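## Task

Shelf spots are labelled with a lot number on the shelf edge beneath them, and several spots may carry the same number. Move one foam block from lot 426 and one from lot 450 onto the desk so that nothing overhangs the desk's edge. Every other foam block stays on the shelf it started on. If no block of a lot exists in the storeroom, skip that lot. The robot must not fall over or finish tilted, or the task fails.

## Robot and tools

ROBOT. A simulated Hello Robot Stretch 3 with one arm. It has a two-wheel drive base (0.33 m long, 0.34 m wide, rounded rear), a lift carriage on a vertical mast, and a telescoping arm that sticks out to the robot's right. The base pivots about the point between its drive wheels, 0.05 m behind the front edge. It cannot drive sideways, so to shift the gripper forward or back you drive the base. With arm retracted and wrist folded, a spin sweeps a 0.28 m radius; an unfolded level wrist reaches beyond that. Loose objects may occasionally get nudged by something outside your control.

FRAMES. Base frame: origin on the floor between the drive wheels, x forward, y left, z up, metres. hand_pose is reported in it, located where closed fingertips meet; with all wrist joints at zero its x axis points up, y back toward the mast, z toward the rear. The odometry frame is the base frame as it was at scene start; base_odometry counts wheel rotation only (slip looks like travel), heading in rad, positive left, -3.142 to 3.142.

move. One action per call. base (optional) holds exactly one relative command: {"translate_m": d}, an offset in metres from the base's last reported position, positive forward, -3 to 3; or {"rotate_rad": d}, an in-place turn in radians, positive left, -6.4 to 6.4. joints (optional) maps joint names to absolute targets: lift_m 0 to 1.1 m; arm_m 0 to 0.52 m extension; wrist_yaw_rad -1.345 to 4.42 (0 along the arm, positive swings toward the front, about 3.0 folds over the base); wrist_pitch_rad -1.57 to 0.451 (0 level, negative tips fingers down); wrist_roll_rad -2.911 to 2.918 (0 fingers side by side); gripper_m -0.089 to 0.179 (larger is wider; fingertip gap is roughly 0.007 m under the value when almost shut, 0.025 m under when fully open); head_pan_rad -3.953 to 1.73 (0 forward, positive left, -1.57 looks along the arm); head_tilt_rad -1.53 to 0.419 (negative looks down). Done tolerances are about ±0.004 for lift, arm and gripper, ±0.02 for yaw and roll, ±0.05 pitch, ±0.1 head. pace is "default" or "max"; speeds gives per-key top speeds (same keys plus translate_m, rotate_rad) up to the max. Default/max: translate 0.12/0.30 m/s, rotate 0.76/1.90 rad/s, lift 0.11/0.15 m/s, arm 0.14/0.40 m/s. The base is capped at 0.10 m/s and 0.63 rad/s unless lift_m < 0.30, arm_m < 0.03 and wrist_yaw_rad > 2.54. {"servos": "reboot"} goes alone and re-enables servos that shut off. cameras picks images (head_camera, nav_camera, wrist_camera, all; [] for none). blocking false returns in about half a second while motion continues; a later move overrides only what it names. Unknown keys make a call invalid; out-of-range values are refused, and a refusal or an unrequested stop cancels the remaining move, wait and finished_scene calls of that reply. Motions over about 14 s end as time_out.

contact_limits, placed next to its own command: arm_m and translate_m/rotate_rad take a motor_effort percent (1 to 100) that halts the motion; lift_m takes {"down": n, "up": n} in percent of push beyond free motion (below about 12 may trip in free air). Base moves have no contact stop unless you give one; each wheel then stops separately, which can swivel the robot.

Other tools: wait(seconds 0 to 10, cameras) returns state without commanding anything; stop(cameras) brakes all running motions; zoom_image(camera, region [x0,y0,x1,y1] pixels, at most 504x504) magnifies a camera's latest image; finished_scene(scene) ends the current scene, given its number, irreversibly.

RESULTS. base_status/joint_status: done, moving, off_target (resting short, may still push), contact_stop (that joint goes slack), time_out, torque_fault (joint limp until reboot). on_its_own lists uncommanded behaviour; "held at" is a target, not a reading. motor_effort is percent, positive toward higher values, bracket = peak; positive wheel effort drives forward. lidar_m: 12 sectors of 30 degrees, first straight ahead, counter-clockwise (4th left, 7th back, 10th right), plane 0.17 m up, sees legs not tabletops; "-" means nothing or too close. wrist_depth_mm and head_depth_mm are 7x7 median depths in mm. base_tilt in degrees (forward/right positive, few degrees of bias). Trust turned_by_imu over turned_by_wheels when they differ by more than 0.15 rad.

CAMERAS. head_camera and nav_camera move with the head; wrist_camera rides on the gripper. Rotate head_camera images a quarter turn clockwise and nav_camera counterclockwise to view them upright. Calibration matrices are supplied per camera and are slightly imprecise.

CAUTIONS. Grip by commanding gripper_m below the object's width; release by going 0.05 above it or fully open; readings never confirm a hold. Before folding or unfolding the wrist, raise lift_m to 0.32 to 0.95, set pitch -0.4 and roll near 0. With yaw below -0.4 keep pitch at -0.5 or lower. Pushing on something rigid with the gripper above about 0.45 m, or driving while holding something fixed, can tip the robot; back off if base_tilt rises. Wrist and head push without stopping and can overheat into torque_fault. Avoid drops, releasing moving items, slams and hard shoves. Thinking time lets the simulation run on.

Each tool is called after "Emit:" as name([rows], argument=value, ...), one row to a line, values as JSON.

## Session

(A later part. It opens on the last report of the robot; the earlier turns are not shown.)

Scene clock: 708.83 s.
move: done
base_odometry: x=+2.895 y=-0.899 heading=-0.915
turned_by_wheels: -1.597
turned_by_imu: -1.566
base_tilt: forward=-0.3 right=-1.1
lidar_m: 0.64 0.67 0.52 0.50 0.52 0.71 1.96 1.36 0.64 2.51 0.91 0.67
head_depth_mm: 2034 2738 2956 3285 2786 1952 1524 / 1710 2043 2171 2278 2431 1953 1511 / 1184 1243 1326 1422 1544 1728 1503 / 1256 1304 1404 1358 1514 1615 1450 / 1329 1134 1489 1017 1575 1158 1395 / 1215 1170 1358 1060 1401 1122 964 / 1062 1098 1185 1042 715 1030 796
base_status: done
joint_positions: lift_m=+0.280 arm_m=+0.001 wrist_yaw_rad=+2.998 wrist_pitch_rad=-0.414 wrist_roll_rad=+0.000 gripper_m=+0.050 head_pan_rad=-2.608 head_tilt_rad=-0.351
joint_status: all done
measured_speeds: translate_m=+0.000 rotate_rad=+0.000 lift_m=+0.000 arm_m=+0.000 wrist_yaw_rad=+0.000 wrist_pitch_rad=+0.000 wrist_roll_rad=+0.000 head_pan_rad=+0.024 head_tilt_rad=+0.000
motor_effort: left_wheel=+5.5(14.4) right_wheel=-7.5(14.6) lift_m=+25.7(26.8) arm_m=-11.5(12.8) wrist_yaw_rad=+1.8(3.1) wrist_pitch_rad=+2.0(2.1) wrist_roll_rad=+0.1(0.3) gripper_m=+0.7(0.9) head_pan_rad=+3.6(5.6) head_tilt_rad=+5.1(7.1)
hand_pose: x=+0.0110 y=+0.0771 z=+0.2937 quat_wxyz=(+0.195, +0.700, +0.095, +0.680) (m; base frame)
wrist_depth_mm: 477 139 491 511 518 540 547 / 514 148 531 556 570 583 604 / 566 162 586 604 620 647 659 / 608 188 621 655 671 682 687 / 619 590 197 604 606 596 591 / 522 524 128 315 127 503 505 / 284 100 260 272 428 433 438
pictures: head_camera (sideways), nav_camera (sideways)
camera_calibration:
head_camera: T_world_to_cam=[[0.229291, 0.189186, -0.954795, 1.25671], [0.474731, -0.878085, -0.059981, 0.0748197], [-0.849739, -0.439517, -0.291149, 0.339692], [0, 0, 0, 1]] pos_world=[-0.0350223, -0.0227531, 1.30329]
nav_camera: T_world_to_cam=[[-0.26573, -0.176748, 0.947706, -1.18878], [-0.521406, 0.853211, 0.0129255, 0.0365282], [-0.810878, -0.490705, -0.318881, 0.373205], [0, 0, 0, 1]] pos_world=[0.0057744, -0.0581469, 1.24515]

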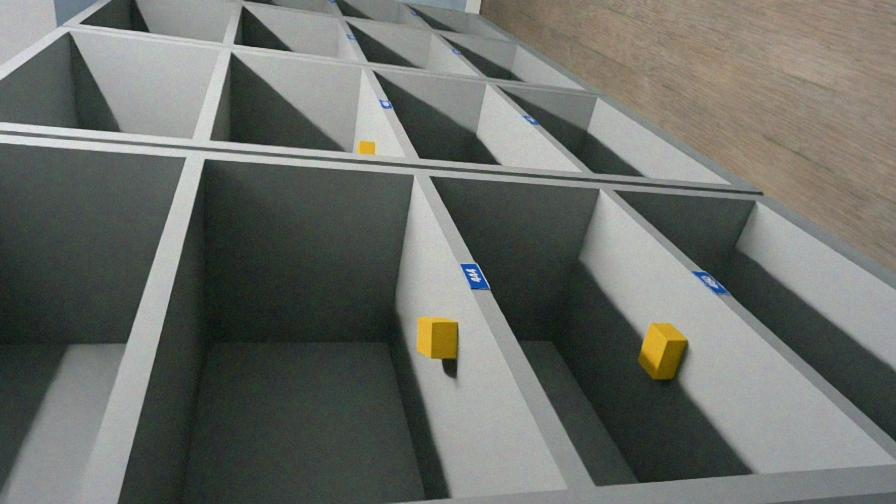

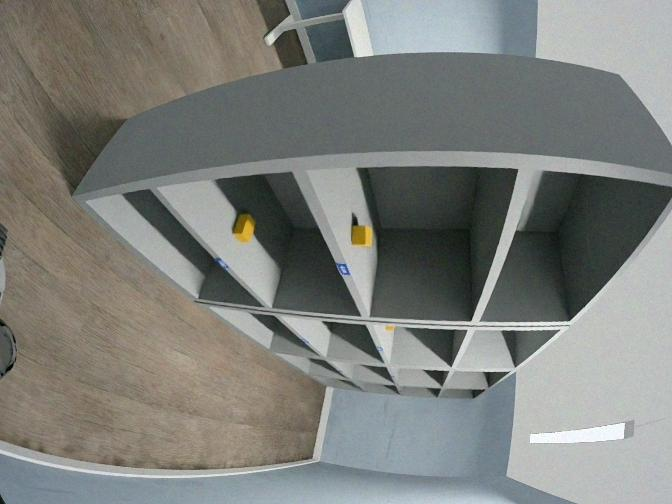

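Emit:
move(base={"rotate_rad": -0.132}, joints={"head_pan_rad": -1.75, "head_tilt_rad": -0.6}, pace="max", cameras=[])

Emit:
move(base={"translate_m": -0.807}, pace="max", cameras=[])

Emit:
move(base={"rotate_rad": 0.132}, joints={"head_pan_rad": -1.57, "head_tilt_rad": -0.6, "lift_m": 0.52}, pace="max", cameras=["head_camera", "nav_camera"])

Scene clock: 751.17 s.
move: done
base_odometry: x=+2.895 y=-0.899 heading=-1.046
turned_by_wheels: -0.132
turned_by_imu: -0.129
base_tilt: forward=-0.2 right=-1.1
lidar_m: 0.64 0.65 0.54 0.50 0.50 0.64 1.32 1.36 0.64 1.01 1.06 0.70
head_depth_mm: 566 585 612 672 1089 983 1214 / 681 707 739 774 810 920 1177 / 2839 894 946 1005 1072 1145 1189 / 2913 3121 3421 2525 1871 1456 1248 / 2819 3079 3324 2513 1872 1499 1237 / 2736 2993 3281 2480 1852 1478 1229 / 2667 2922 3175 2455 1834 1471 1233
base_status: done
joint_positions: lift_m=+0.280 arm_m=+0.001 wrist_yaw_rad=+2.998 wrist_pitch_rad=-0.414 wrist_roll_rad=+0.000 gripper_m=+0.050 head_pan_rad=-1.723 head_tilt_rad=-0.599
joint_status: all done
measured_speeds: all 0
motor_effort: left_wheel=+5.4(13.7) right_wheel=-8.1(13.7) lift_m=+25.4(25.7) arm_m=-9.7(10.6) wrist_yaw_rad=+1.5(2.2) wrist_pitch_rad=+2.0(2.1) wrist_roll_rad=-0.1(0.3) gripper_m=+0.5(0.6) head_pan_rad=-1.4(5.7) head_tilt_rad=-4.8(6.3)
hand_pose: x=+0.0110 y=+0.0771 z=+0.2937 quat_wxyz=(+0.195, +0.700, +0.095, +0.680) (m; base frame)
wrist_depth_mm: 440 138 488 521 553 594 612 / 475 148 521 564 608 637 670 / 517 163 566 620 668 714 685 / 557 188 615 668 697 727 670 / 590 588 197 604 596 592 594 / 523 524 128 316 127 503 512 / 285 100 260 272 432 429 438
pictures: none
No camera images: "cameras" was empty.

Scene clock: 755.17 s.
move: done
base_odometry: x=+2.491 y=-0.201 heading=-1.046
turned_by_wheels: +0.000
turned_by_imu: -0.002
base_tilt: forward=-0.3 right=-1.2
lidar_m: 1.44 0.65 0.43 0.40 0.40 0.50 1.04 1.53 0.77 1.07 0.73 1.56
head_depth_mm: 655 681 741 833 1052 1440 1265 / 776 811 813 882 983 1115 1243 / 930 1007 912 1093 1083 1259 1222 / 922 1022 897 1287 1101 1330 1205 / 896 984 882 1230 1095 1285 1172 / 870 953 817 1180 1089 924 1160 / 844 920 856 671 1081 913 1159
base_status: done
joint_positions: lift_m=+0.280 arm_m=+0.001 wrist_yaw_rad=+2.998 wrist_pitch_rad=-0.414 wrist_roll_rad=+0.000 gripper_m=+0.050 head_pan_rad=-1.750 head_tilt_rad=-0.600
joint_status: not commanded
measured_speeds: all 0
motor_effort: left_wheel=+1.7(12.6) right_wheel=-9.2(18.3) lift_m=+24.5(26.1) arm_m=-8.3(10.2) wrist_yaw_rad=+1.0(3.2) wrist_pitch_rad=+2.1(2.2) wrist_roll_rad=+0.0(0.3) gripper_m=+0.0(1.0) head_pan_rad=-3.3(3.7) head_tilt_rad=-5.4(5.9)
hand_pose: x=+0.0110 y=+0.0771 z=+0.2937 quat_wxyz=(+0.195, +0.700, +0.095, +0.680) (m; base frame)
wrist_depth_mm: 354 139 391 413 444 470 502 / 387 149 420 454 481 521 568 / 416 164 463 501 539 573 641 / 451 188 491 550 587 629 678 / 485 507 198 575 594 593 590 / 506 520 128 316 127 510 499 / 286 100 262 273 434 428 440
pictures: none
No camera images: "cameras" was empty.

Scene clock: 757.57 s.
move: done
base_odometry: x=+2.491 y=-0.201 heading=-0.914
turned_by_wheels: +0.132
turned_by_imu: +0.129
base_tilt: forward=-0.3 right=-1.2
lidar_m: 1.44 0.56 0.41 0.40 0.41 0.56 1.55 1.52 0.77 1.07 0.73 1.49
head_depth_mm: 881 969 934 1104 1098 981 1179 / 879 968 924 1213 1121 976 1187 / 879 968 905 1213 1108 968 1176 / 878 966 895 1209 1101 963 1170 / 877 968 882 1212 1096 953 1168 / 879 965 868 1210 1085 950 1165 / 879 965 854 1024 1038 946 1146
base_status: done
joint_positions: lift_m=+0.520 arm_m=+0.001 wrist_yaw_rad=+2.998 wrist_pitch_rad=-0.414 wrist_roll_rad=+0.000 gripper_m=+0.050 head_pan_rad=-1.570 head_tilt_rad=-0.601
joint_status: all done
measured_speeds: all 0
motor_effort: left_wheel=-5.8(12.9) right_wheel=+8.5(11.8) lift_m=+26.7(32.1) arm_m=-7.9(9.4) wrist_yaw_rad=+1.4(3.1) wrist_pitch_rad=+2.1(2.2) wrist_roll_rad=-0.1(0.3) gripper_m=+0.1(0.8) head_pan_rad=+3.3(5.2) head_tilt_rad=-3.5(6.2)
hand_pose: x=+0.0110 y=+0.0770 z=+0.5335 quat_wxyz=(+0.195, +0.700, +0.096, +0.680) (m; base frame)
wrist_depth_mm: 381 139 398 410 421 428 442 / 418 148 426 447 461 469 487 / 451 163 464 492 503 521 535 / 486 188 503 537 560 582 604 / 541 552 197 597 600 654 682 / 612 619 128 685 127 717 756 / 668 652 280 708 686 682 707
pictures: head_camera (sideways), nav_camera (sideways)
camera_calibration:
head_camera: T_world_to_cam=[[-0.046626, 0.520675, -0.852481, 1.1249], [0.997497, -0.021143, -0.0674713, 0.0813615], [-0.0531547, -0.853493, -0.518386, 0.630538], [0, 0, 0, 1]] pos_world=[0.00480762, -0.0458259, 1.2913]
nav_camera: T_world_to_cam=[[0.0173997, -0.543212, 0.839415, -1.04923], [-0.999792, -0.018415, 0.0088071, 0.0448116], [0.0106737, -0.839394, -0.543419, 0.660376], [0, 0, 0, 1]] pos_world=[0.0560099, -0.0148151, 1.23921]

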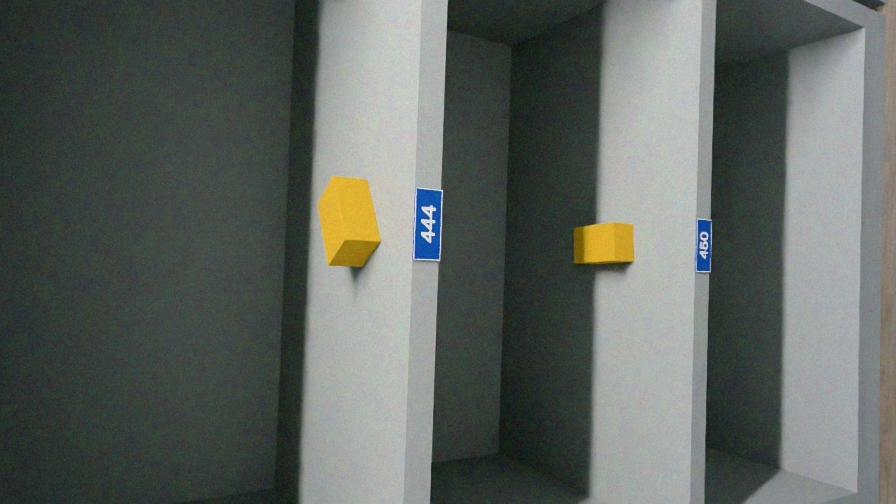

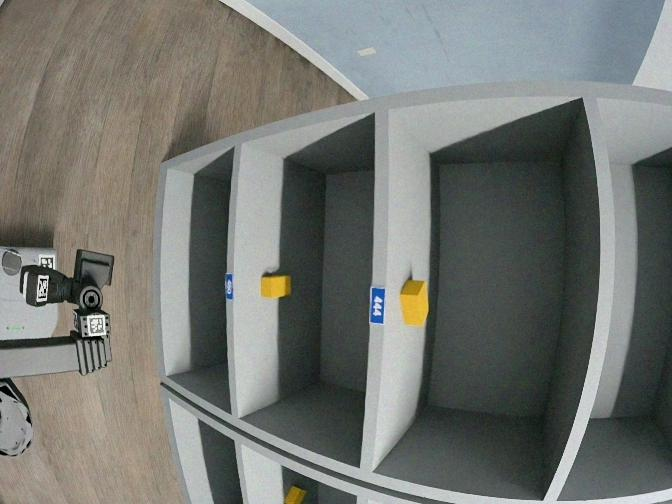

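Emit:
zoom_image(camera="head_camera", region=[550, 195, 660, 285])

Emit:
move(base={"translate_m": -0.025}, joints={"wrist_yaw_rad": 0.0, "wrist_pitch_rad": -0.4, "gripper_m": 0.179}, cameras=["head_camera"])

Scaled by 4.582 from the camera's 896x504 image, which has a finer 1280x720 frame.

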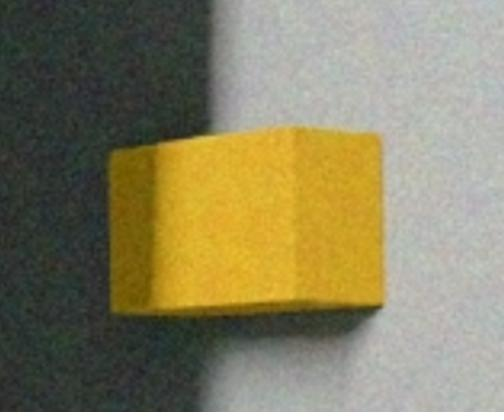

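Scene clock: 776.80 s.
move: done
base_odometry: x=+2.476 y=-0.181 heading=-0.914
turned_by_wheels: +0.000
turned_by_imu: +0.000
base_tilt: forward=-0.4 right=-1.2
lidar_m: 1.46 0.56 0.41 0.40 0.41 0.56 1.54 1.51 0.76 1.07 0.74 1.52
head_depth_mm: 882 967 935 1045 1089 982 1151 / 882 967 921 1213 1115 973 1183 / 879 966 903 1207 1108 966 1176 / 877 967 888 1215 1097 963 1173 / 877 963 879 1210 1090 957 1167 / 876 968 867 1207 1088 949 1160 / 876 963 853 1095 1081 946 1156
base_status: done
joint_positions: lift_m=+0.520 arm_m=+0.001 wrist_yaw_rad=+0.003 wrist_pitch_rad=-0.414 wrist_roll_rad=+0.000 gripper_m=+0.179 head_pan_rad=-1.570 head_tilt_rad=-0.601
joint_status: all done
measured_speeds: all 0
motor_effort: left_wheel=-5.5(11.2) right_wheel=-6.9(9.3) lift_m=+26.4(26.7) arm_m=-6.9(8.1) wrist_yaw_rad=-3.5(7.4) wrist_pitch_rad=+2.1(4.5) wrist_roll_rad=+0.0(0.3) gripper_m=+0.4(84.9) head_pan_rad=+3.1(4.0) head_tilt_rad=-0.5(2.4)
hand_pose: x=-0.0208 y=-0.3704 z=+0.5335 quat_wxyz=(+0.693, +0.147, -0.691, -0.145) (m; base frame)
wrist_depth_mm: 513 622 598 474 585 563 517 / 402 397 388 385 382 381 371 / 540 743 945 940 942 873 565 / 540 745 - 994 962 883 563 / 563 761 861 862 847 813 530 / 118 142 722 724 719 701 121 / 118 675 675 672 658 654 110
pictures: head_camera (sideways)
camera_calibration:
head_camera: T_world_to_cam=[[-0.0467216, 0.520667, -0.85248, 1.1249], [0.997501, -0.0209599, -0.0674713, 0.0813615], [-0.052998, -0.853503, -0.518387, 0.630538], [0, 0, 0, 1]] pos_world=[0.00481603, -0.0458261, 1.2913]

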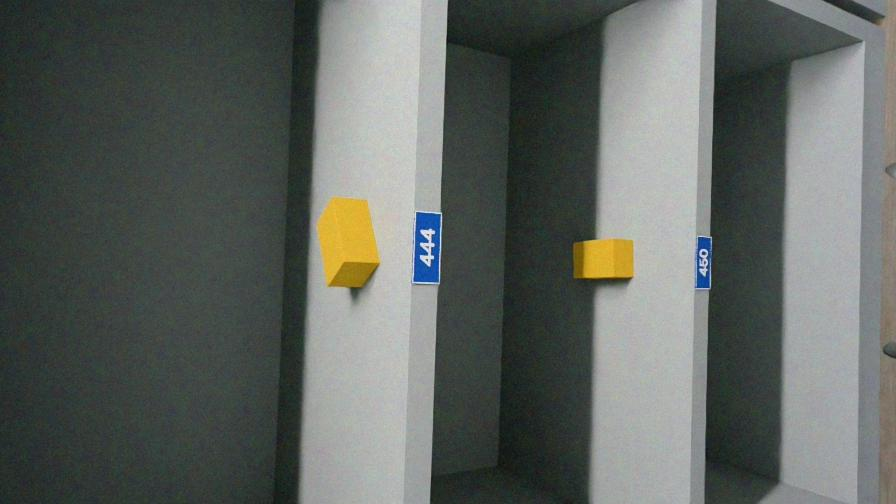

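Emit:
move(joints={"wrist_pitch_rad": -0.2, "arm_m": 0.12, "lift_m": 0.535}, contact_limits={"arm_m": 40}, cameras=["wrist_camera"])

Scene clock: 802.30 s.
move: done
base_odometry: x=+2.476 y=-0.181 heading=-0.914
turned_by_wheels: +0.000
turned_by_imu: +0.000
base_tilt: forward=-0.3 right=-1.3
lidar_m: 1.47 0.56 0.41 0.40 0.41 0.56 1.55 1.51 0.76 1.07 0.74 1.52
head_depth_mm: 880 969 933 1045 1084 981 1146 / 878 966 918 1213 1117 975 1182 / 880 965 906 1216 1111 941 1153 / 881 967 885 1209 1098 962 579 / 878 966 879 1213 1095 927 1160 / 877 967 867 1213 1086 945 1162 / 878 961 854 1096 1077 944 1156
base_status: not commanded
joint_positions: lift_m=+0.535 arm_m=+0.120 wrist_yaw_rad=+0.003 wrist_pitch_rad=-0.223 wrist_roll_rad=+0.000 gripper_m=+0.179 head_pan_rad=-1.570 head_tilt_rad=-0.601
joint_status: all done
measured_speeds: all 0
motor_effort: left_wheel=-5.9(6.3) right_wheel=-6.6(8.0) lift_m=+28.4(31.7) arm_m=+12.9(14.6) wrist_yaw_rad=-3.3(4.2) wrist_pitch_rad=+3.8(6.6) wrist_roll_rad=+0.2(0.3) gripper_m=+0.8(1.3) head_pan_rad=+3.3(3.8) head_tilt_rad=+1.7(3.0)
contact_limits: arm_m 40 (drawing in: default 31, maximum 55; extending or still: default 39, maximum 69)
hand_pose: x=-0.0208 y=-0.5095 z=+0.5936 quat_wxyz=(+0.703, +0.080, -0.702, -0.078) (m; base frame)
wrist_depth_mm: 531 659 662 653 646 636 569 / 533 698 702 692 688 668 572 / 513 587 585 480 573 573 514 / 391 389 388 384 386 381 380 / 307 303 306 299 298 294 287 / 119 142 901 889 885 833 119 / 118 713 770 758 776 732 110
pictures: wrist_camera
camera_calibration:
wrist_camera: T_world_to_cam=[[-0.998874, -0.0440024, -0.0177169, -0.0260305], [-0.0019924, 0.412086, -0.911143, 0.783325], [0.0473934, -0.910082, -0.41171, -0.0521871], [0, 0, 0, 1]] pos_world=[-0.0219672, -0.371437, 0.691773]

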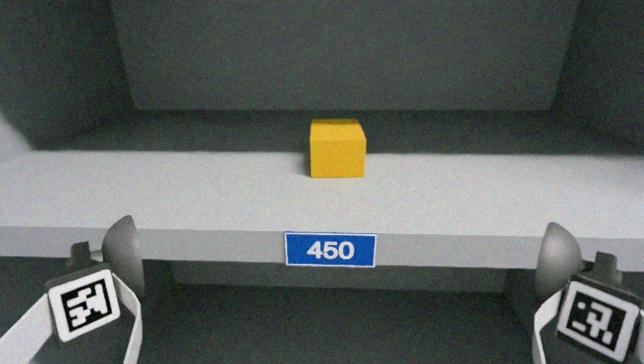

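Emit:
move(base={"translate_m": 0.004}, joints={"lift_m": 0.502}, cameras=[])

Emit:
move(joints={"arm_m": 0.28}, contact_limits={"arm_m": 40}, cameras=["wrist_camera", "head_camera"])

Scene clock: 830.33 s.
move: done
base_odometry: x=+2.478 y=-0.184 heading=-0.914
turned_by_wheels: +0.000
turned_by_imu: +0.000
base_tilt: forward=-0.4 right=-1.2
lidar_m: 1.46 0.56 0.41 0.39 0.41 0.56 1.55 1.51 0.76 1.07 0.74 1.52
head_depth_mm: 880 970 938 1057 1090 983 1146 / 882 969 923 1212 1121 973 1186 / 880 970 908 1218 1109 969 1172 / 879 966 889 1208 1101 962 1142 / 878 964 881 1210 1096 955 1155 / 878 964 871 1203 1087 954 1166 / 879 966 857 1081 1079 942 1154
base_status: done
joint_positions: lift_m=+0.502 arm_m=+0.120 wrist_yaw_rad=+0.003 wrist_pitch_rad=-0.222 wrist_roll_rad=+0.000 gripper_m=+0.179 head_pan_rad=-1.570 head_tilt_rad=-0.600
joint_status: all done
measured_speeds: all 0
motor_effort: left_wheel=+4.7(6.8) right_wheel=+5.8(7.9) lift_m=+23.9(28.4) arm_m=+12.4(13.3) wrist_yaw_rad=-2.6(4.4) wrist_pitch_rad=+3.6(3.7) wrist_roll_rad=+0.0(0.3) gripper_m=+0.7(1.0) head_pan_rad=+3.3(3.6) head_tilt_rad=+3.1(4.5)
contact_limits: arm_m 40 (drawing in: default 31, maximum 55; extending or still: default 39, maximum 69)
hand_pose: x=-0.0208 y=-0.5096 z=+0.5608 quat_wxyz=(+0.703, +0.080, -0.702, -0.078) (m; base frame)
wrist_depth_mm: 527 654 664 652 643 639 571 / 529 689 693 683 671 667 573 / 465 468 466 383 456 453 447 / 308 310 305 305 303 302 299 / 302 295 851 841 834 281 276 / 118 142 873 855 873 828 121 / 118 684 727 720 724 702 110
pictures: none
No camera images: "cameras" was empty.

Scene clock: 832.77 s.
move: done
base_odometry: x=+2.478 y=-0.184 heading=-0.914
turned_by_wheels: +0.000
turned_by_imu: +0.000
base_tilt: forward=-0.4 right=-1.1
lidar_m: 1.46 0.56 0.41 0.40 0.41 0.56 1.55 1.51 0.76 1.07 0.74 1.52
head_depth_mm: 880 969 938 1055 1085 983 1144 / 878 969 923 1208 1118 975 1180 / 878 966 908 1207 1107 900 600 / 877 964 891 1212 1100 728 1141 / 878 967 883 1208 1093 956 1167 / 880 967 871 1204 1088 950 1162 / 877 963 857 1083 1082 945 1150
base_status: not commanded
joint_positions: lift_m=+0.502 arm_m=+0.280 wrist_yaw_rad=+0.003 wrist_pitch_rad=-0.222 wrist_roll_rad=+0.000 gripper_m=+0.179 head_pan_rad=-1.570 head_tilt_rad=-0.600
joint_status: all done
measured_speeds: all 0
motor_effort: left_wheel=+4.7(5.3) right_wheel=+6.5(6.9) lift_m=+26.2(26.6) arm_m=+12.4(14.4) wrist_yaw_rad=-2.5(4.0) wrist_pitch_rad=+3.7(3.8) wrist_roll_rad=-0.1(0.3) gripper_m=+0.6(1.0) head_pan_rad=+2.6(3.7) head_tilt_rad=+3.2(4.3)
contact_limits: arm_m 40 (drawing in: default 31, maximum 55; extending or still: default 39, maximum 69)
hand_pose: x=-0.0208 y=-0.6696 z=+0.5608 quat_wxyz=(+0.703, +0.080, -0.702, -0.078) (m; base frame)
wrist_depth_mm: 505 516 508 499 500 487 484 / 536 545 533 530 530 519 509 / 466 463 461 417 451 447 447 / 308 306 305 222 282 300 298 / 230 229 228 228 226 227 225 / 119 141 182 182 182 181 121 / 118 147 152 151 151 146 110
pictures: head_camera (sideways), wrist_camera
camera_calibration:
head_camera: T_world_to_cam=[[-0.0467211, 0.519921, -0.852936, 1.12549], [0.997501, -0.0210187, -0.0674522, 0.0813367], [-0.0529974, -0.853956, -0.517639, 0.629565], [0, 0, 0, 1]] pos_world=[0.00481605, -0.0458354, 1.29135]
wrist_camera: T_world_to_cam=[[-0.998879, -0.0439118, -0.0176861, -0.033637], [-0.00194762, 0.411403, -0.911452, 0.819098], [0.0472996, -0.910395, -0.411027, -0.211961], [0, 0, 0, 1]] pos_world=[-0.0219783, -0.531424, 0.658852]

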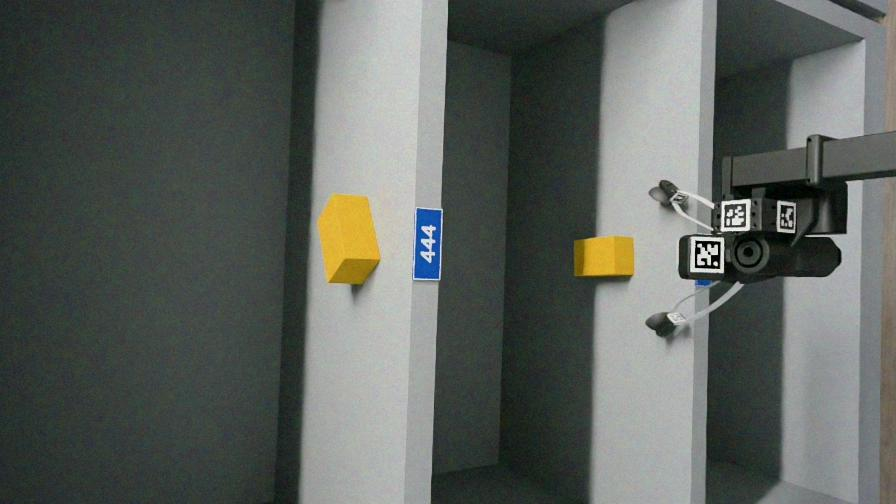

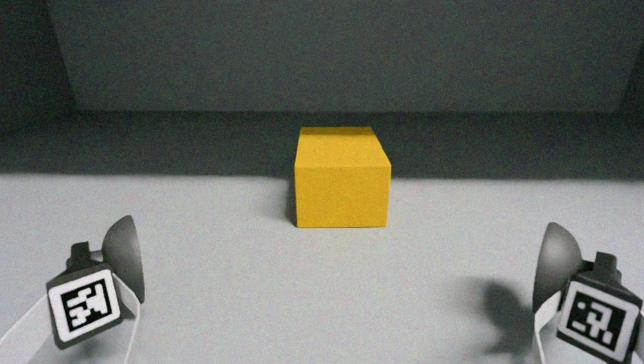

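Emit:
move(joints={"arm_m": 0.388}, contact_limits={"arm_m": 40}, cameras=["wrist_camera", "head_camera"])

Scene clock: 843.40 s.
move: done
base_odometry: x=+2.478 y=-0.184 heading=-0.914
turned_by_wheels: +0.000
turned_by_imu: +0.000
base_tilt: forward=-0.3 right=-1.3
lidar_m: 1.46 0.56 0.41 0.39 0.41 0.56 1.55 1.51 0.76 1.07 0.74 1.52
head_depth_mm: 880 969 938 1055 1087 981 1146 / 879 967 924 1209 1118 976 1189 / 880 967 908 1210 1107 716 585 / 880 965 889 1212 1096 740 1170 / 878 967 884 1215 1095 954 1172 / 876 965 868 1209 1086 949 1162 / 879 965 856 1084 1077 944 1151
base_status: not commanded
joint_positions: lift_m=+0.502 arm_m=+0.388 wrist_yaw_rad=+0.003 wrist_pitch_rad=-0.222 wrist_roll_rad=+0.000 gripper_m=+0.179 head_pan_rad=-1.570 head_tilt_rad=-0.600
joint_status: all done
measured_speeds: all 0
motor_effort: left_wheel=+4.7(5.3) right_wheel=+6.1(6.8) lift_m=+27.5(29.4) arm_m=+12.4(14.4) wrist_yaw_rad=-3.1(4.0) wrist_pitch_rad=+3.6(3.8) wrist_roll_rad=+0.0(0.4) gripper_m=+0.5(1.1) head_pan_rad=+3.1(3.3) head_tilt_rad=+3.0(3.3)
contact_limits: arm_m 40 (drawing in: default 31, maximum 55; extending or still: default 39, maximum 69)
hand_pose: x=-0.0208 y=-0.7776 z=+0.5608 quat_wxyz=(+0.703, +0.080, -0.702, -0.078) (m; base frame)
wrist_depth_mm: 419 408 402 400 395 390 386 / 438 437 426 421 419 411 408 / 456 454 445 440 435 430 423 / 308 304 303 191 299 299 297 / 229 228 228 144 205 224 223 / 118 141 175 119 119 180 121 / 118 147 151 125 130 150 110
pictures: head_camera (sideways), wrist_camera
camera_calibration:
head_camera: T_world_to_cam=[[-0.0467211, 0.519921, -0.852936, 1.12549], [0.997501, -0.0210187, -0.0674522, 0.0813367], [-0.0529974, -0.853956, -0.517639, 0.629565], [0, 0, 0, 1]] pos_world=[0.00481605, -0.0458354, 1.29135]
wrist_camera: T_world_to_cam=[[-0.998879, -0.043912, -0.0176861, -0.0383796], [-0.00194767, 0.411403, -0.911452, 0.863532], [0.0472998, -0.910395, -0.411027, -0.310285], [0, 0, 0, 1]] pos_world=[-0.0219783, -0.639426, 0.658854]

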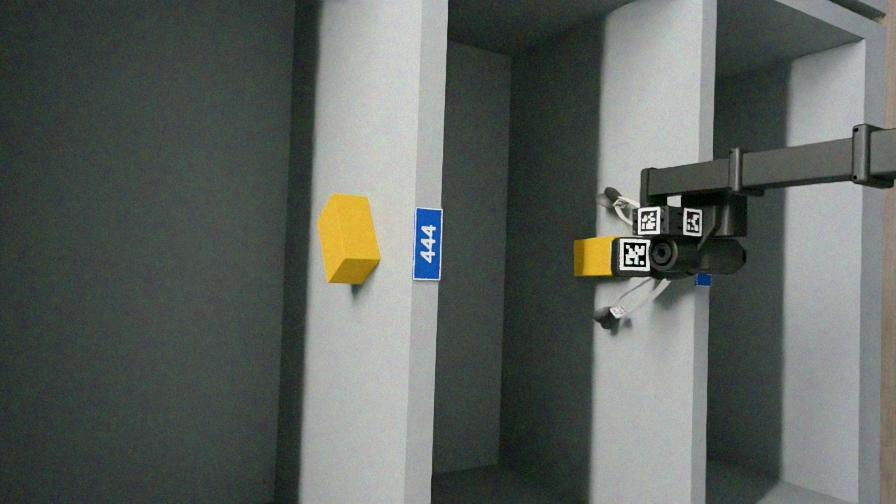

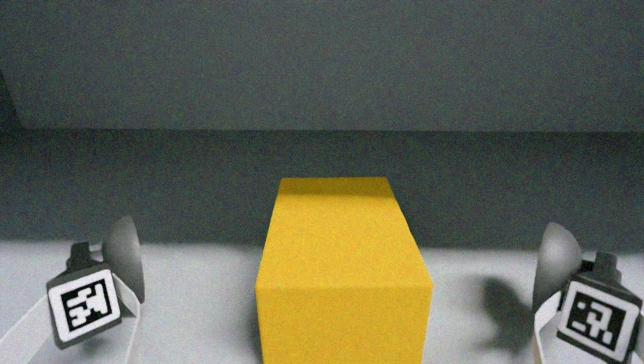

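Emit:
move(joints={"gripper_m": 0.03}, cameras=[])

Emit:
move(joints={"lift_m": 0.572}, cameras=["wrist_camera"])

Scene clock: 850.90 s.
move: done
base_odometry: x=+2.478 y=-0.184 heading=-0.914
turned_by_wheels: +0.000
turned_by_imu: +0.000
base_tilt: forward=-0.4 right=-1.2
lidar_m: 1.46 0.56 0.41 0.40 0.41 0.56 1.55 1.51 0.76 1.07 0.74 1.52
head_depth_mm: 883 967 937 1053 1090 983 1147 / 879 967 921 1212 1116 977 1185 / 879 967 909 1212 1111 714 583 / 877 967 889 1210 1096 743 1180 / 879 964 882 1206 1092 956 1170 / 877 965 870 1204 1087 951 1163 / 877 962 859 1084 1079 944 1153
base_status: not commanded
joint_positions: lift_m=+0.502 arm_m=+0.388 wrist_yaw_rad=+0.003 wrist_pitch_rad=-0.222 wrist_roll_rad=+0.000 gripper_m=+0.031 head_pan_rad=-1.570 head_tilt_rad=-0.600
joint_status: all done
measured_speeds: all 0
motor_effort: left_wheel=+4.8(5.2) right_wheel=+5.2(6.8) lift_m=+23.6(24.3) arm_m=+6.1(8.8) wrist_yaw_rad=-1.9(4.4) wrist_pitch_rad=+3.6(3.7) wrist_roll_rad=+0.0(0.3) gripper_m=-17.7(87.9) head_pan_rad=+2.4(3.3) head_tilt_rad=+2.1(3.2)
contact_limits: arm_m 40 (drawing in: default 31, maximum 55; extending or still: default 39, maximum 69)
hand_pose: x=-0.0209 y=-0.7776 z=+0.5608 quat_wxyz=(+0.703, +0.080, -0.702, -0.078) (m; base frame)
wrist_depth_mm: 415 406 405 401 395 393 385 / 443 436 432 422 416 413 408 / 461 452 445 439 433 428 422 / 306 305 303 190 299 300 298 / 230 228 154 143 149 225 223 / 183 182 127 120 125 174 179 / 157 120 142 127 128 120 150
pictures: none
No camera images: "cameras" was empty.

Scene clock: 852.37 s.
move: done
base_odometry: x=+2.478 y=-0.184 heading=-0.914
turned_by_wheels: +0.000
turned_by_imu: +0.000
base_tilt: forward=-0.1 right=-1.2
lidar_m: 1.46 0.56 0.41 0.40 0.41 0.56 1.54 1.51 0.76 1.07 0.74 1.52
head_depth_mm: 878 970 937 1055 1087 983 1146 / 882 966 924 1208 1120 974 1159 / 876 964 908 1206 1108 644 1151 / 875 967 890 1208 967 903 1175 / 880 966 883 1204 1092 956 1168 / 876 965 868 1212 1084 951 1161 / 878 963 854 1081 1080 947 1150
base_status: not commanded
joint_positions: lift_m=+0.572 arm_m=+0.388 wrist_yaw_rad=+0.003 wrist_pitch_rad=-0.222 wrist_roll_rad=+0.000 gripper_m=+0.031 head_pan_rad=-1.570 head_tilt_rad=-0.600
joint_status: all done
measured_speeds: all 0
motor_effort: left_wheel=+4.9(5.1) right_wheel=+6.2(7.0) lift_m=+28.9(31.9) arm_m=+3.9(6.3) wrist_yaw_rad=-2.1(4.4) wrist_pitch_rad=+3.6(3.7) wrist_roll_rad=+0.0(0.3) gripper_m=-16.9(17.7) head_pan_rad=+3.0(3.1) head_tilt_rad=+1.8(2.9)
contact_limits: arm_m 40 (drawing in: default 31, maximum 55; extending or still: default 39, maximum 69)
hand_pose: x=-0.0209 y=-0.7776 z=+0.6308 quat_wxyz=(+0.703, +0.080, -0.702, -0.078) (m; base frame)
wrist_depth_mm: 415 410 403 399 398 391 388 / 442 438 430 424 418 413 408 / 464 465 457 450 444 438 434 / 477 481 477 470 459 458 451 / 358 357 152 146 149 354 353 / 289 287 127 120 125 271 281 / 239 111 130 126 127 119 236
pictures: wrist_camera
camera_calibration:
wrist_camera: T_world_to_cam=[[-0.998886, -0.0437418, -0.0176863, -0.0370509], [-0.00187741, 0.411403, -0.911452, 0.927335], [0.0471447, -0.910403, -0.411027, -0.281521], [0, 0, 0, 1]] pos_world=[-0.0219965, -0.639426, 0.728853]

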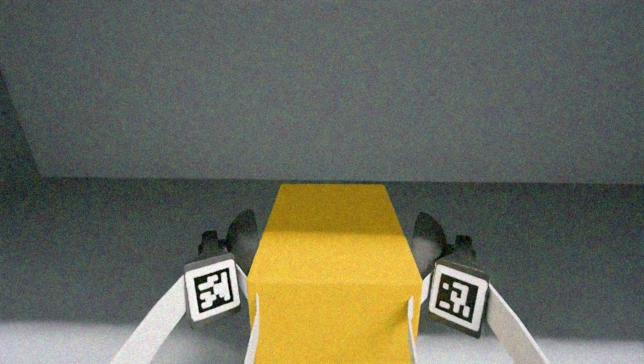

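Emit:
move(joints={"arm_m": 0.01, "head_pan_rad": -1.2, "head_tilt_rad": -0.5}, cameras=[])

Emit:
move(base={"translate_m": 1.03}, cameras=["head_camera", "nav_camera"])

Scene clock: 951.00 s.
move: done
base_odometry: x=+2.478 y=-0.184 heading=-0.914
turned_by_wheels: +0.000
turned_by_imu: +0.000
base_tilt: forward=-0.5 right=-1.2
lidar_m: 1.46 0.56 0.41 0.40 0.41 0.56 1.55 1.51 0.76 1.07 0.74 1.52
head_depth_mm: 831 911 980 686 1148 977 840 / 856 949 1009 740 1184 973 1164 / 884 984 1049 734 1216 967 1196 / 840 985 1054 773 1212 960 1248 / 699 775 842 813 1021 986 1182 / 597 646 704 773 877 1466 1247 / 1909 2051 2187 2309 2068 1604 1307
base_status: not commanded
joint_positions: lift_m=+0.572 arm_m=+0.010 wrist_yaw_rad=+0.003 wrist_pitch_rad=-0.222 wrist_roll_rad=+0.000 gripper_m=+0.031 head_pan_rad=-1.200 head_tilt_rad=-0.499
joint_status: all done
measured_speeds: all 0
motor_effort: left_wheel=+4.2(5.2) right_wheel=+5.4(6.8) lift_m=+25.4(27.5) arm_m=-11.4(13.9) wrist_yaw_rad=-2.9(4.2) wrist_pitch_rad=+3.6(3.8) wrist_roll_rad=+0.0(0.3) gripper_m=-16.9(18.0) head_pan_rad=-2.6(5.1) head_tilt_rad=+0.7(8.1)
hand_pose: x=-0.0209 y=-0.3996 z=+0.6308 quat_wxyz=(+0.703, +0.080, -0.702, -0.078) (m; base frame)
wrist_depth_mm: 530 744 772 753 750 738 575 / 531 747 817 807 789 762 577 / 513 664 728 725 711 703 570 / 487 486 486 479 478 475 471 / 488 620 154 146 149 409 408 / 546 667 127 120 125 757 564 / 540 120 130 126 127 122 570
pictures: none
No camera images: "cameras" was empty.

Scene clock: 962.40 s.
move: done
base_odometry: x=+3.107 y=-1.000 heading=-0.915
turned_by_wheels: +0.000
turned_by_imu: +0.000
base_tilt: forward=-0.4 right=-1.1
lidar_m: 0.44 0.45 0.41 0.40 0.41 0.56 1.55 0.88 0.86 1.69 0.62 0.45
head_depth_mm: 2777 2975 3205 3197 2190 1665 1352 / 2058 2551 3240 3121 2159 1654 1340 / 1342 1541 1794 2155 2066 1645 1334 / 991 1095 1215 1372 1586 1576 1324 / 789 848 920 1009 1114 1248 1269 / 654 695 741 798 863 940 1033 / 559 588 621 660 705 754 812
base_status: done
joint_positions: lift_m=+0.572 arm_m=+0.010 wrist_yaw_rad=+0.003 wrist_pitch_rad=-0.222 wrist_roll_rad=+0.000 gripper_m=+0.031 head_pan_rad=-1.200 head_tilt_rad=-0.500
joint_status: not commanded
measured_speeds: all 0
motor_effort: left_wheel=-0.1(9.4) right_wheel=+9.9(13.8) lift_m=+25.3(25.6) arm_m=+12.6(13.0) wrist_yaw_rad=-2.8(4.7) wrist_pitch_rad=+3.6(3.8) wrist_roll_rad=+0.0(0.3) gripper_m=-17.2(18.0) head_pan_rad=-3.3(3.9) head_tilt_rad=-4.6(5.5)
hand_pose: x=-0.0209 y=-0.3996 z=+0.6308 quat_wxyz=(+0.703, +0.080, -0.702, -0.078) (m; base frame)
wrist_depth_mm: 576 794 - - - - - / 576 800 - - - - - / 582 813 - - - - 795 / 583 810 - - - - 784 / 583 828 154 147 149 - 777 / 586 721 127 120 125 - 776 / 563 727 129 126 127 122 777
pictures: head_camera (sideways), nav_camera (sideways)
camera_calibration:
head_camera: T_world_to_cam=[[-0.199819, 0.386248, -0.900491, 1.18845], [0.940013, 0.334902, -0.0649389, 0.0784239], [0.276494, -0.859449, -0.429998, 0.513518], [0, 0, 0, 1]] pos_world=[0.021771, -0.0439591, 1.29609]
nav_camera: T_world_to_cam=[[0.181158, -0.418948, 0.889755, -1.11588], [-0.925779, -0.377919, 0.0105467, 0.0420941], [0.331837, -0.825627, -0.456317, 0.545084], [0, 0, 0, 1]] pos_world=[0.060242, -0.00155234, 1.24115]

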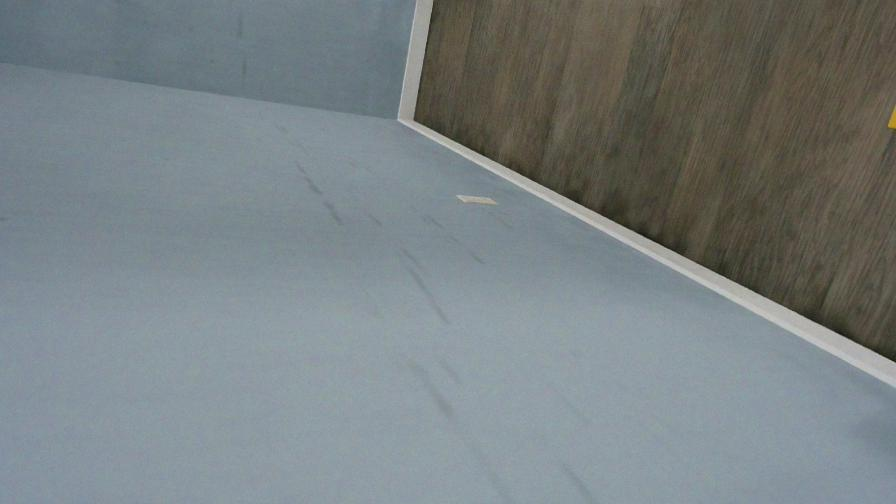

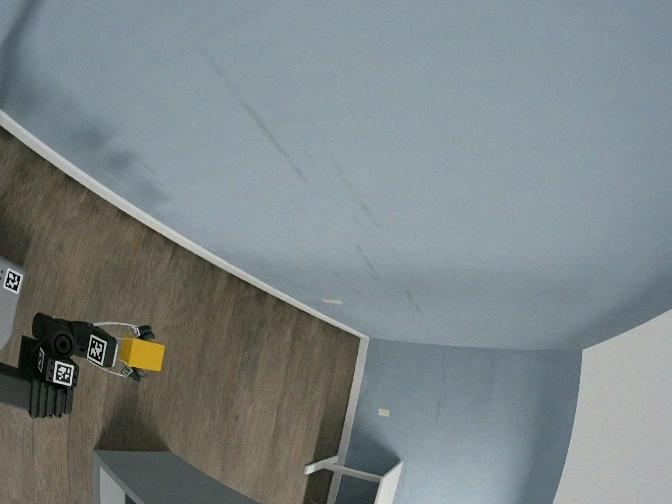

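Emit:
move(base={"rotate_rad": -1.597}, cameras=["nav_camera"])

Scene clock: 970.40 s.
move: done
base_odometry: x=+3.107 y=-1.000 heading=-2.511
turned_by_wheels: -1.597
turned_by_imu: -1.571
base_tilt: forward=-0.3 right=-1.2
lidar_m: 1.77 0.62 0.45 0.44 0.45 0.41 0.40 0.41 0.55 1.49 1.54 0.85
head_depth_mm: 3560 3832 - 3137 2170 1664 1344 / 3570 3934 - 3109 2151 1655 1338 / 2147 2350 3285 2919 2150 1633 1333 / 2077 2280 2467 2417 2035 1636 1324 / 1332 1478 1576 1699 1884 1619 1319 / 1356 1536 1380 1739 1414 1514 1313 / 1370 1512 1187 1636 1223 1417 1210
base_status: done
joint_positions: lift_m=+0.572 arm_m=+0.010 wrist_yaw_rad=+0.002 wrist_pitch_rad=-0.222 wrist_roll_rad=+0.000 gripper_m=+0.031 head_pan_rad=-1.200 head_tilt_rad=-0.500
joint_status: not commanded
measured_speeds: all 0
motor_effort: left_wheel=+8.0(11.7) right_wheel=-9.8(14.3) lift_m=+25.7(26.8) arm_m=+2.2(13.1) wrist_yaw_rad=-2.1(4.0) wrist_pitch_rad=+3.7(3.7) wrist_roll_rad=-0.2(0.4) gripper_m=-17.1(18.1) head_pan_rad=-3.0(3.7) head_tilt_rad=-4.0(5.1)
hand_pose: x=-0.0209 y=-0.3996 z=+0.6308 quat_wxyz=(+0.703, +0.079, -0.702, -0.078) (m; base frame)
wrist_depth_mm: - - - - - 777 506 / - - - - - 764 502 / 959 - - - - 782 499 / - - - - - 783 497 / - - 154 146 149 763 502 / 988 - 127 120 125 668 498 / 858 852 129 126 127 122 499
pictures: nav_camera (sideways)
camera_calibration:
nav_camera: T_world_to_cam=[[0.181144, -0.418955, 0.889755, -1.11588], [-0.925792, -0.377887, 0.0105467, 0.0420942], [0.331809, -0.825638, -0.456317, 0.545084], [0, 0, 0, 1]] pos_world=[0.060242, -0.0015542, 1.24115]

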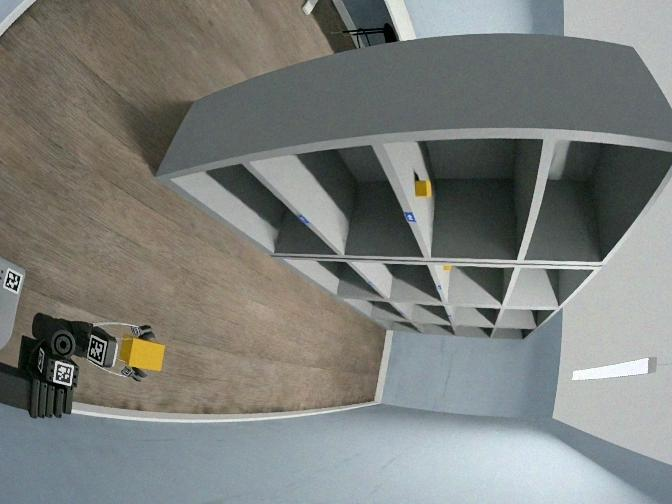

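Emit:
move(joints={"head_pan_rad": 0.0, "head_tilt_rad": -0.45}, pace="max", cameras=["head_camera", "nav_camera"])

Scene clock: 988.57 s.
move: done
base_odometry: x=+3.107 y=-1.000 heading=-2.511
turned_by_wheels: +0.000
turned_by_imu: +0.000
base_tilt: forward=-0.3 right=-1.2
lidar_m: 1.77 0.63 0.45 0.44 0.45 0.41 0.40 0.41 0.56 1.49 1.54 0.85
head_depth_mm: 2889 3140 3300 3316 2332 1741 1393 / 2877 3116 3374 3444 2322 1728 1381 / 2912 3114 3384 3451 2294 1711 1377 / 2901 3131 3380 3395 2257 1713 1374 / 2876 3069 3295 3152 2242 1704 1360 / 1788 1847 1895 1974 1993 1673 1359 / 1216 1240 1264 1292 1327 1362 1294
base_status: not commanded
joint_positions: lift_m=+0.572 arm_m=+0.010 wrist_yaw_rad=+0.002 wrist_pitch_rad=-0.222 wrist_roll_rad=+0.000 gripper_m=+0.031 head_pan_rad=+0.030 head_tilt_rad=-0.454
joint_status: all done
measured_speeds: all 0
motor_effort: left_wheel=+8.2(8.7) right_wheel=-10.2(10.7) lift_m=+27.1(27.3) arm_m=-12.9(12.9) wrist_yaw_rad=-1.6(3.7) wrist_pitch_rad=+3.6(3.7) wrist_roll_rad=+0.0(0.3) gripper_m=-17.0(17.7) head_pan_rad=-1.3(5.5) head_tilt_rad=+5.2(7.4)
hand_pose: x=-0.0209 y=-0.3996 z=+0.6308 quat_wxyz=(+0.703, +0.079, -0.702, -0.078) (m; base frame)
wrist_depth_mm: - - - - - 782 502 / - - - - - 777 500 / 946 - - - - 779 500 / - - - - - 766 500 / - - 154 146 149 769 498 / 991 - 127 120 125 659 499 / 847 855 130 126 127 122 503
pictures: head_camera (sideways), nav_camera (sideways)
camera_calibration:
head_camera: T_world_to_cam=[[-0.388511, -0.0578955, -0.919623, 1.21456], [0.00169587, 0.997978, -0.0635448, 0.0823366], [0.921442, -0.0262474, -0.387628, 0.454446], [0, 0, 0, 1]] pos_world=[0.0529864, 0.0000757808, 1.29833]
nav_camera: T_world_to_cam=[[0.413563, 0.0293887, 0.910001, -1.14371], [0.0460837, -0.998873, 0.0113155, 0.0351641], [0.909309, 0.0372565, -0.414451, 0.487084], [0, 0, 0, 1]] pos_world=[0.0284665, 0.0505897, 1.24225]

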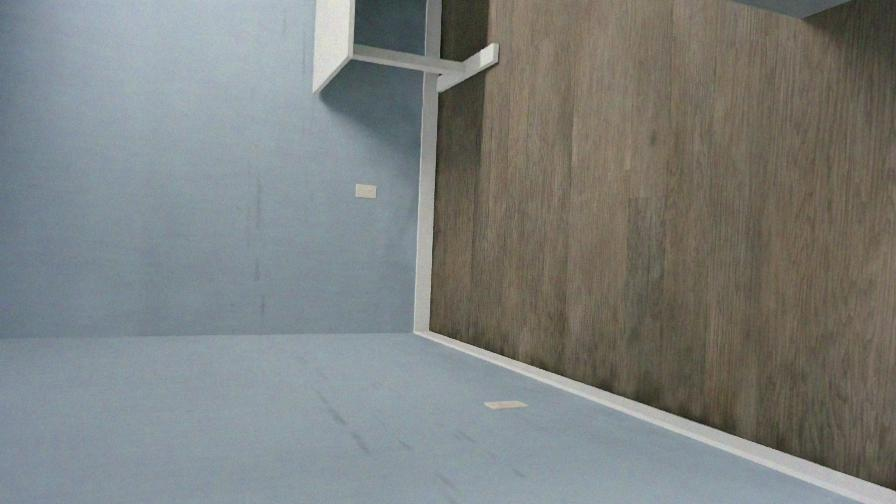

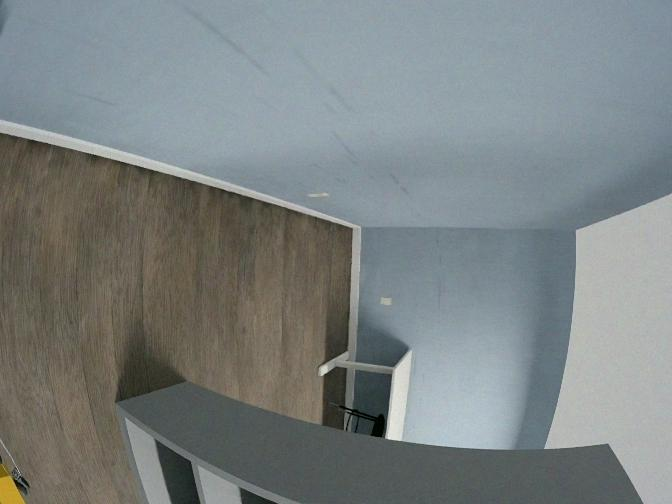

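Emit:
move(base={"translate_m": 1.0}, cameras=[])

Emit:
move(base={"translate_m": 0.98}, cameras=[])

Emit:
move(base={"rotate_rad": 1.597}, joints={"head_pan_rad": -1.9, "head_tilt_rad": -0.6}, cameras=["head_camera", "wrist_camera"])

Scene clock: 1011.63 s.
move: done
base_odometry: x=+2.299 y=-1.589 heading=-2.511
turned_by_wheels: +0.000
turned_by_imu: +0.000
base_tilt: forward=-0.1 right=-1.2
lidar_m: 1.82 0.64 0.47 0.45 0.46 0.63 1.39 1.44 0.60 0.58 2.89 2.13
head_depth_mm: 2029 2184 2355 2560 2235 1750 1392 / 2031 2187 2370 2553 2326 1734 1389 / 2021 2190 2344 2539 2298 1723 1382 / 2038 2170 2349 2567 2291 1710 1376 / 2018 2170 2333 2540 2249 1702 1369 / 1975 2109 2245 2310 2104 1690 1355 / 1386 1407 1425 1454 1483 1501 1328
base_status: done
joint_positions: lift_m=+0.572 arm_m=+0.010 wrist_yaw_rad=+0.002 wrist_pitch_rad=-0.222 wrist_roll_rad=+0.000 gripper_m=+0.031 head_pan_rad=+0.000 head_tilt_rad=-0.450
joint_status: not commanded
measured_speeds: all 0
motor_effort: left_wheel=+4.2(11.9) right_wheel=+5.7(10.2) lift_m=+29.8(29.8) arm_m=-7.2(11.6) wrist_yaw_rad=-1.4(4.3) wrist_pitch_rad=+3.6(3.8) wrist_roll_rad=+0.1(0.3) gripper_m=-17.2(17.9) head_pan_rad=-2.7(3.9) head_tilt_rad=+3.0(5.4)
hand_pose: x=-0.0209 y=-0.3996 z=+0.6308 quat_wxyz=(+0.703, +0.079, -0.702, -0.078) (m; base frame)
wrist_depth_mm: - - 298 291 289 286 282 / - - 314 308 306 301 298 / - - 334 328 324 320 315 / - - - 342 343 343 338 / - - 152 147 149 363 364 / - - 127 120 125 387 390 / 957 858 130 126 127 120 424
pictures: none
No camera images: "cameras" was empty.

Scene clock: 1022.53 s.
move: done
base_odometry: x=+1.507 y=-2.167 heading=-2.511
turned_by_wheels: +0.000
turned_by_imu: +0.000
base_tilt: forward=-0.3 right=-1.1
lidar_m: 1.40 0.66 0.48 0.46 0.48 0.65 1.73 1.06 1.26 3.37 1.67 1.32
head_depth_mm: 1174 1262 1357 1484 1624 1727 1396 / 1172 1261 1360 1481 1616 1718 1390 / 1166 1252 1359 1468 1611 1722 1378 / 1169 1255 1352 1473 1608 1709 1371 / 1166 1246 1352 1461 1612 1704 1366 / 1160 1245 1347 1460 1602 1688 1364 / 1158 1248 1331 1424 1524 1530 1331
base_status: done
joint_positions: lift_m=+0.572 arm_m=+0.010 wrist_yaw_rad=+0.002 wrist_pitch_rad=-0.222 wrist_roll_rad=+0.000 gripper_m=+0.031 head_pan_rad=+0.000 head_tilt_rad=-0.450
joint_status: not commanded
measured_speeds: all 0
motor_effort: left_wheel=+5.3(10.3) right_wheel=+4.2(10.4) lift_m=+29.3(30.2) arm_m=-4.1(8.2) wrist_yaw_rad=-2.9(4.3) wrist_pitch_rad=+3.7(3.8) wrist_roll_rad=+0.1(0.5) gripper_m=-17.4(17.9) head_pan_rad=-3.3(3.9) head_tilt_rad=+0.9(3.3)
hand_pose: x=-0.0209 y=-0.3996 z=+0.6308 quat_wxyz=(+0.703, +0.079, -0.702, -0.078) (m; base frame)
wrist_depth_mm: - - - - - - - / - - - - - - - / - - - - - - - / - - - - - - - / - - 154 147 149 - - / - - 127 120 126 - - / 884 872 130 126 127 122 910
pictures: none
No camera images: "cameras" was empty.

Scene clock: 1026.17 s.
move: done
base_odometry: x=+1.507 y=-2.167 heading=-0.915
turned_by_wheels: +1.597
turned_by_imu: +1.572
base_tilt: forward=-0.3 right=-1.2
lidar_m: 0.46 0.48 0.65 1.78 1.12 1.28 3.53 1.34 1.32 1.40 0.65 0.48
head_depth_mm: 1374 1531 1651 1423 1681 1520 1263 / 1321 1471 1623 1896 1905 1515 1261 / 1276 1410 1581 1800 1892 1508 1256 / 1234 1362 1518 1714 1846 1502 1246 / 1192 1307 1452 1632 1797 1494 1215 / 1153 1263 1394 1571 1723 1481 616 / 1116 1222 1344 1498 1663 1474 1231
base_status: done
joint_positions: lift_m=+0.572 arm_m=+0.010 wrist_yaw_rad=+0.002 wrist_pitch_rad=-0.222 wrist_roll_rad=+0.000 gripper_m=+0.031 head_pan_rad=-1.901 head_tilt_rad=-0.600
joint_status: all done
measured_speeds: all 0
motor_effort: left_wheel=-8.6(13.5) right_wheel=+8.6(12.6) lift_m=+28.8(29.9) arm_m=-11.3(11.4) wrist_yaw_rad=-1.5(4.6) wrist_pitch_rad=+3.7(3.8) wrist_roll_rad=+0.0(0.3) gripper_m=-16.9(17.9) head_pan_rad=+3.3(5.2) head_tilt_rad=-5.0(8.0)
hand_pose: x=-0.0209 y=-0.3996 z=+0.6308 quat_wxyz=(+0.703, +0.079, -0.702, -0.078) (m; base frame)
wrist_depth_mm: 597 845 - - - - - / 608 833 - - - - - / 605 843 - - - - - / 602 852 - - - - - / 608 847 154 146 150 - - / 613 760 127 120 125 - - / 584 755 129 126 127 122 912
pictures: head_camera (sideways), wrist_camera
camera_calibration:
head_camera: T_world_to_cam=[[0.125028, 0.507109, -0.852765, 1.12422], [0.936427, -0.344317, -0.0674594, 0.0817185], [-0.327831, -0.790118, -0.51792, 0.631606], [0, 0, 0, 1]] pos_world=[-0.0100221, -0.0429219, 1.29133]
wrist_camera: T_world_to_cam=[[-0.998893, -0.0435927, -0.017686, -0.020494], [-0.00181624, 0.411403, -0.911452, 0.771828], [0.0470087, -0.91041, -0.411027, 0.0626028], [0, 0, 0, 1]] pos_world=[-0.0220123, -0.261432, 0.728853]

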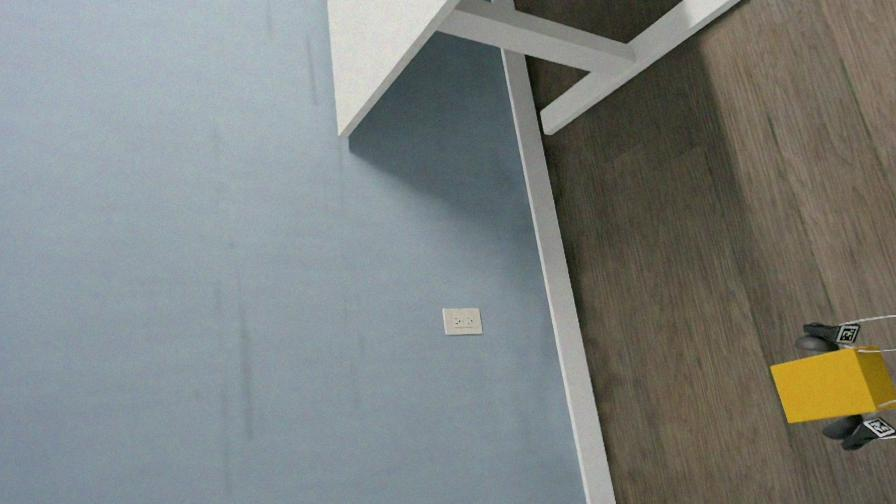

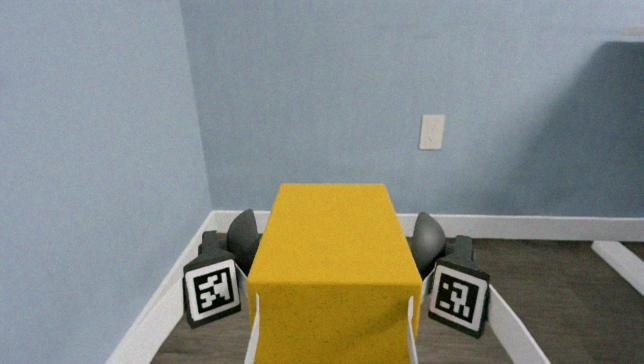

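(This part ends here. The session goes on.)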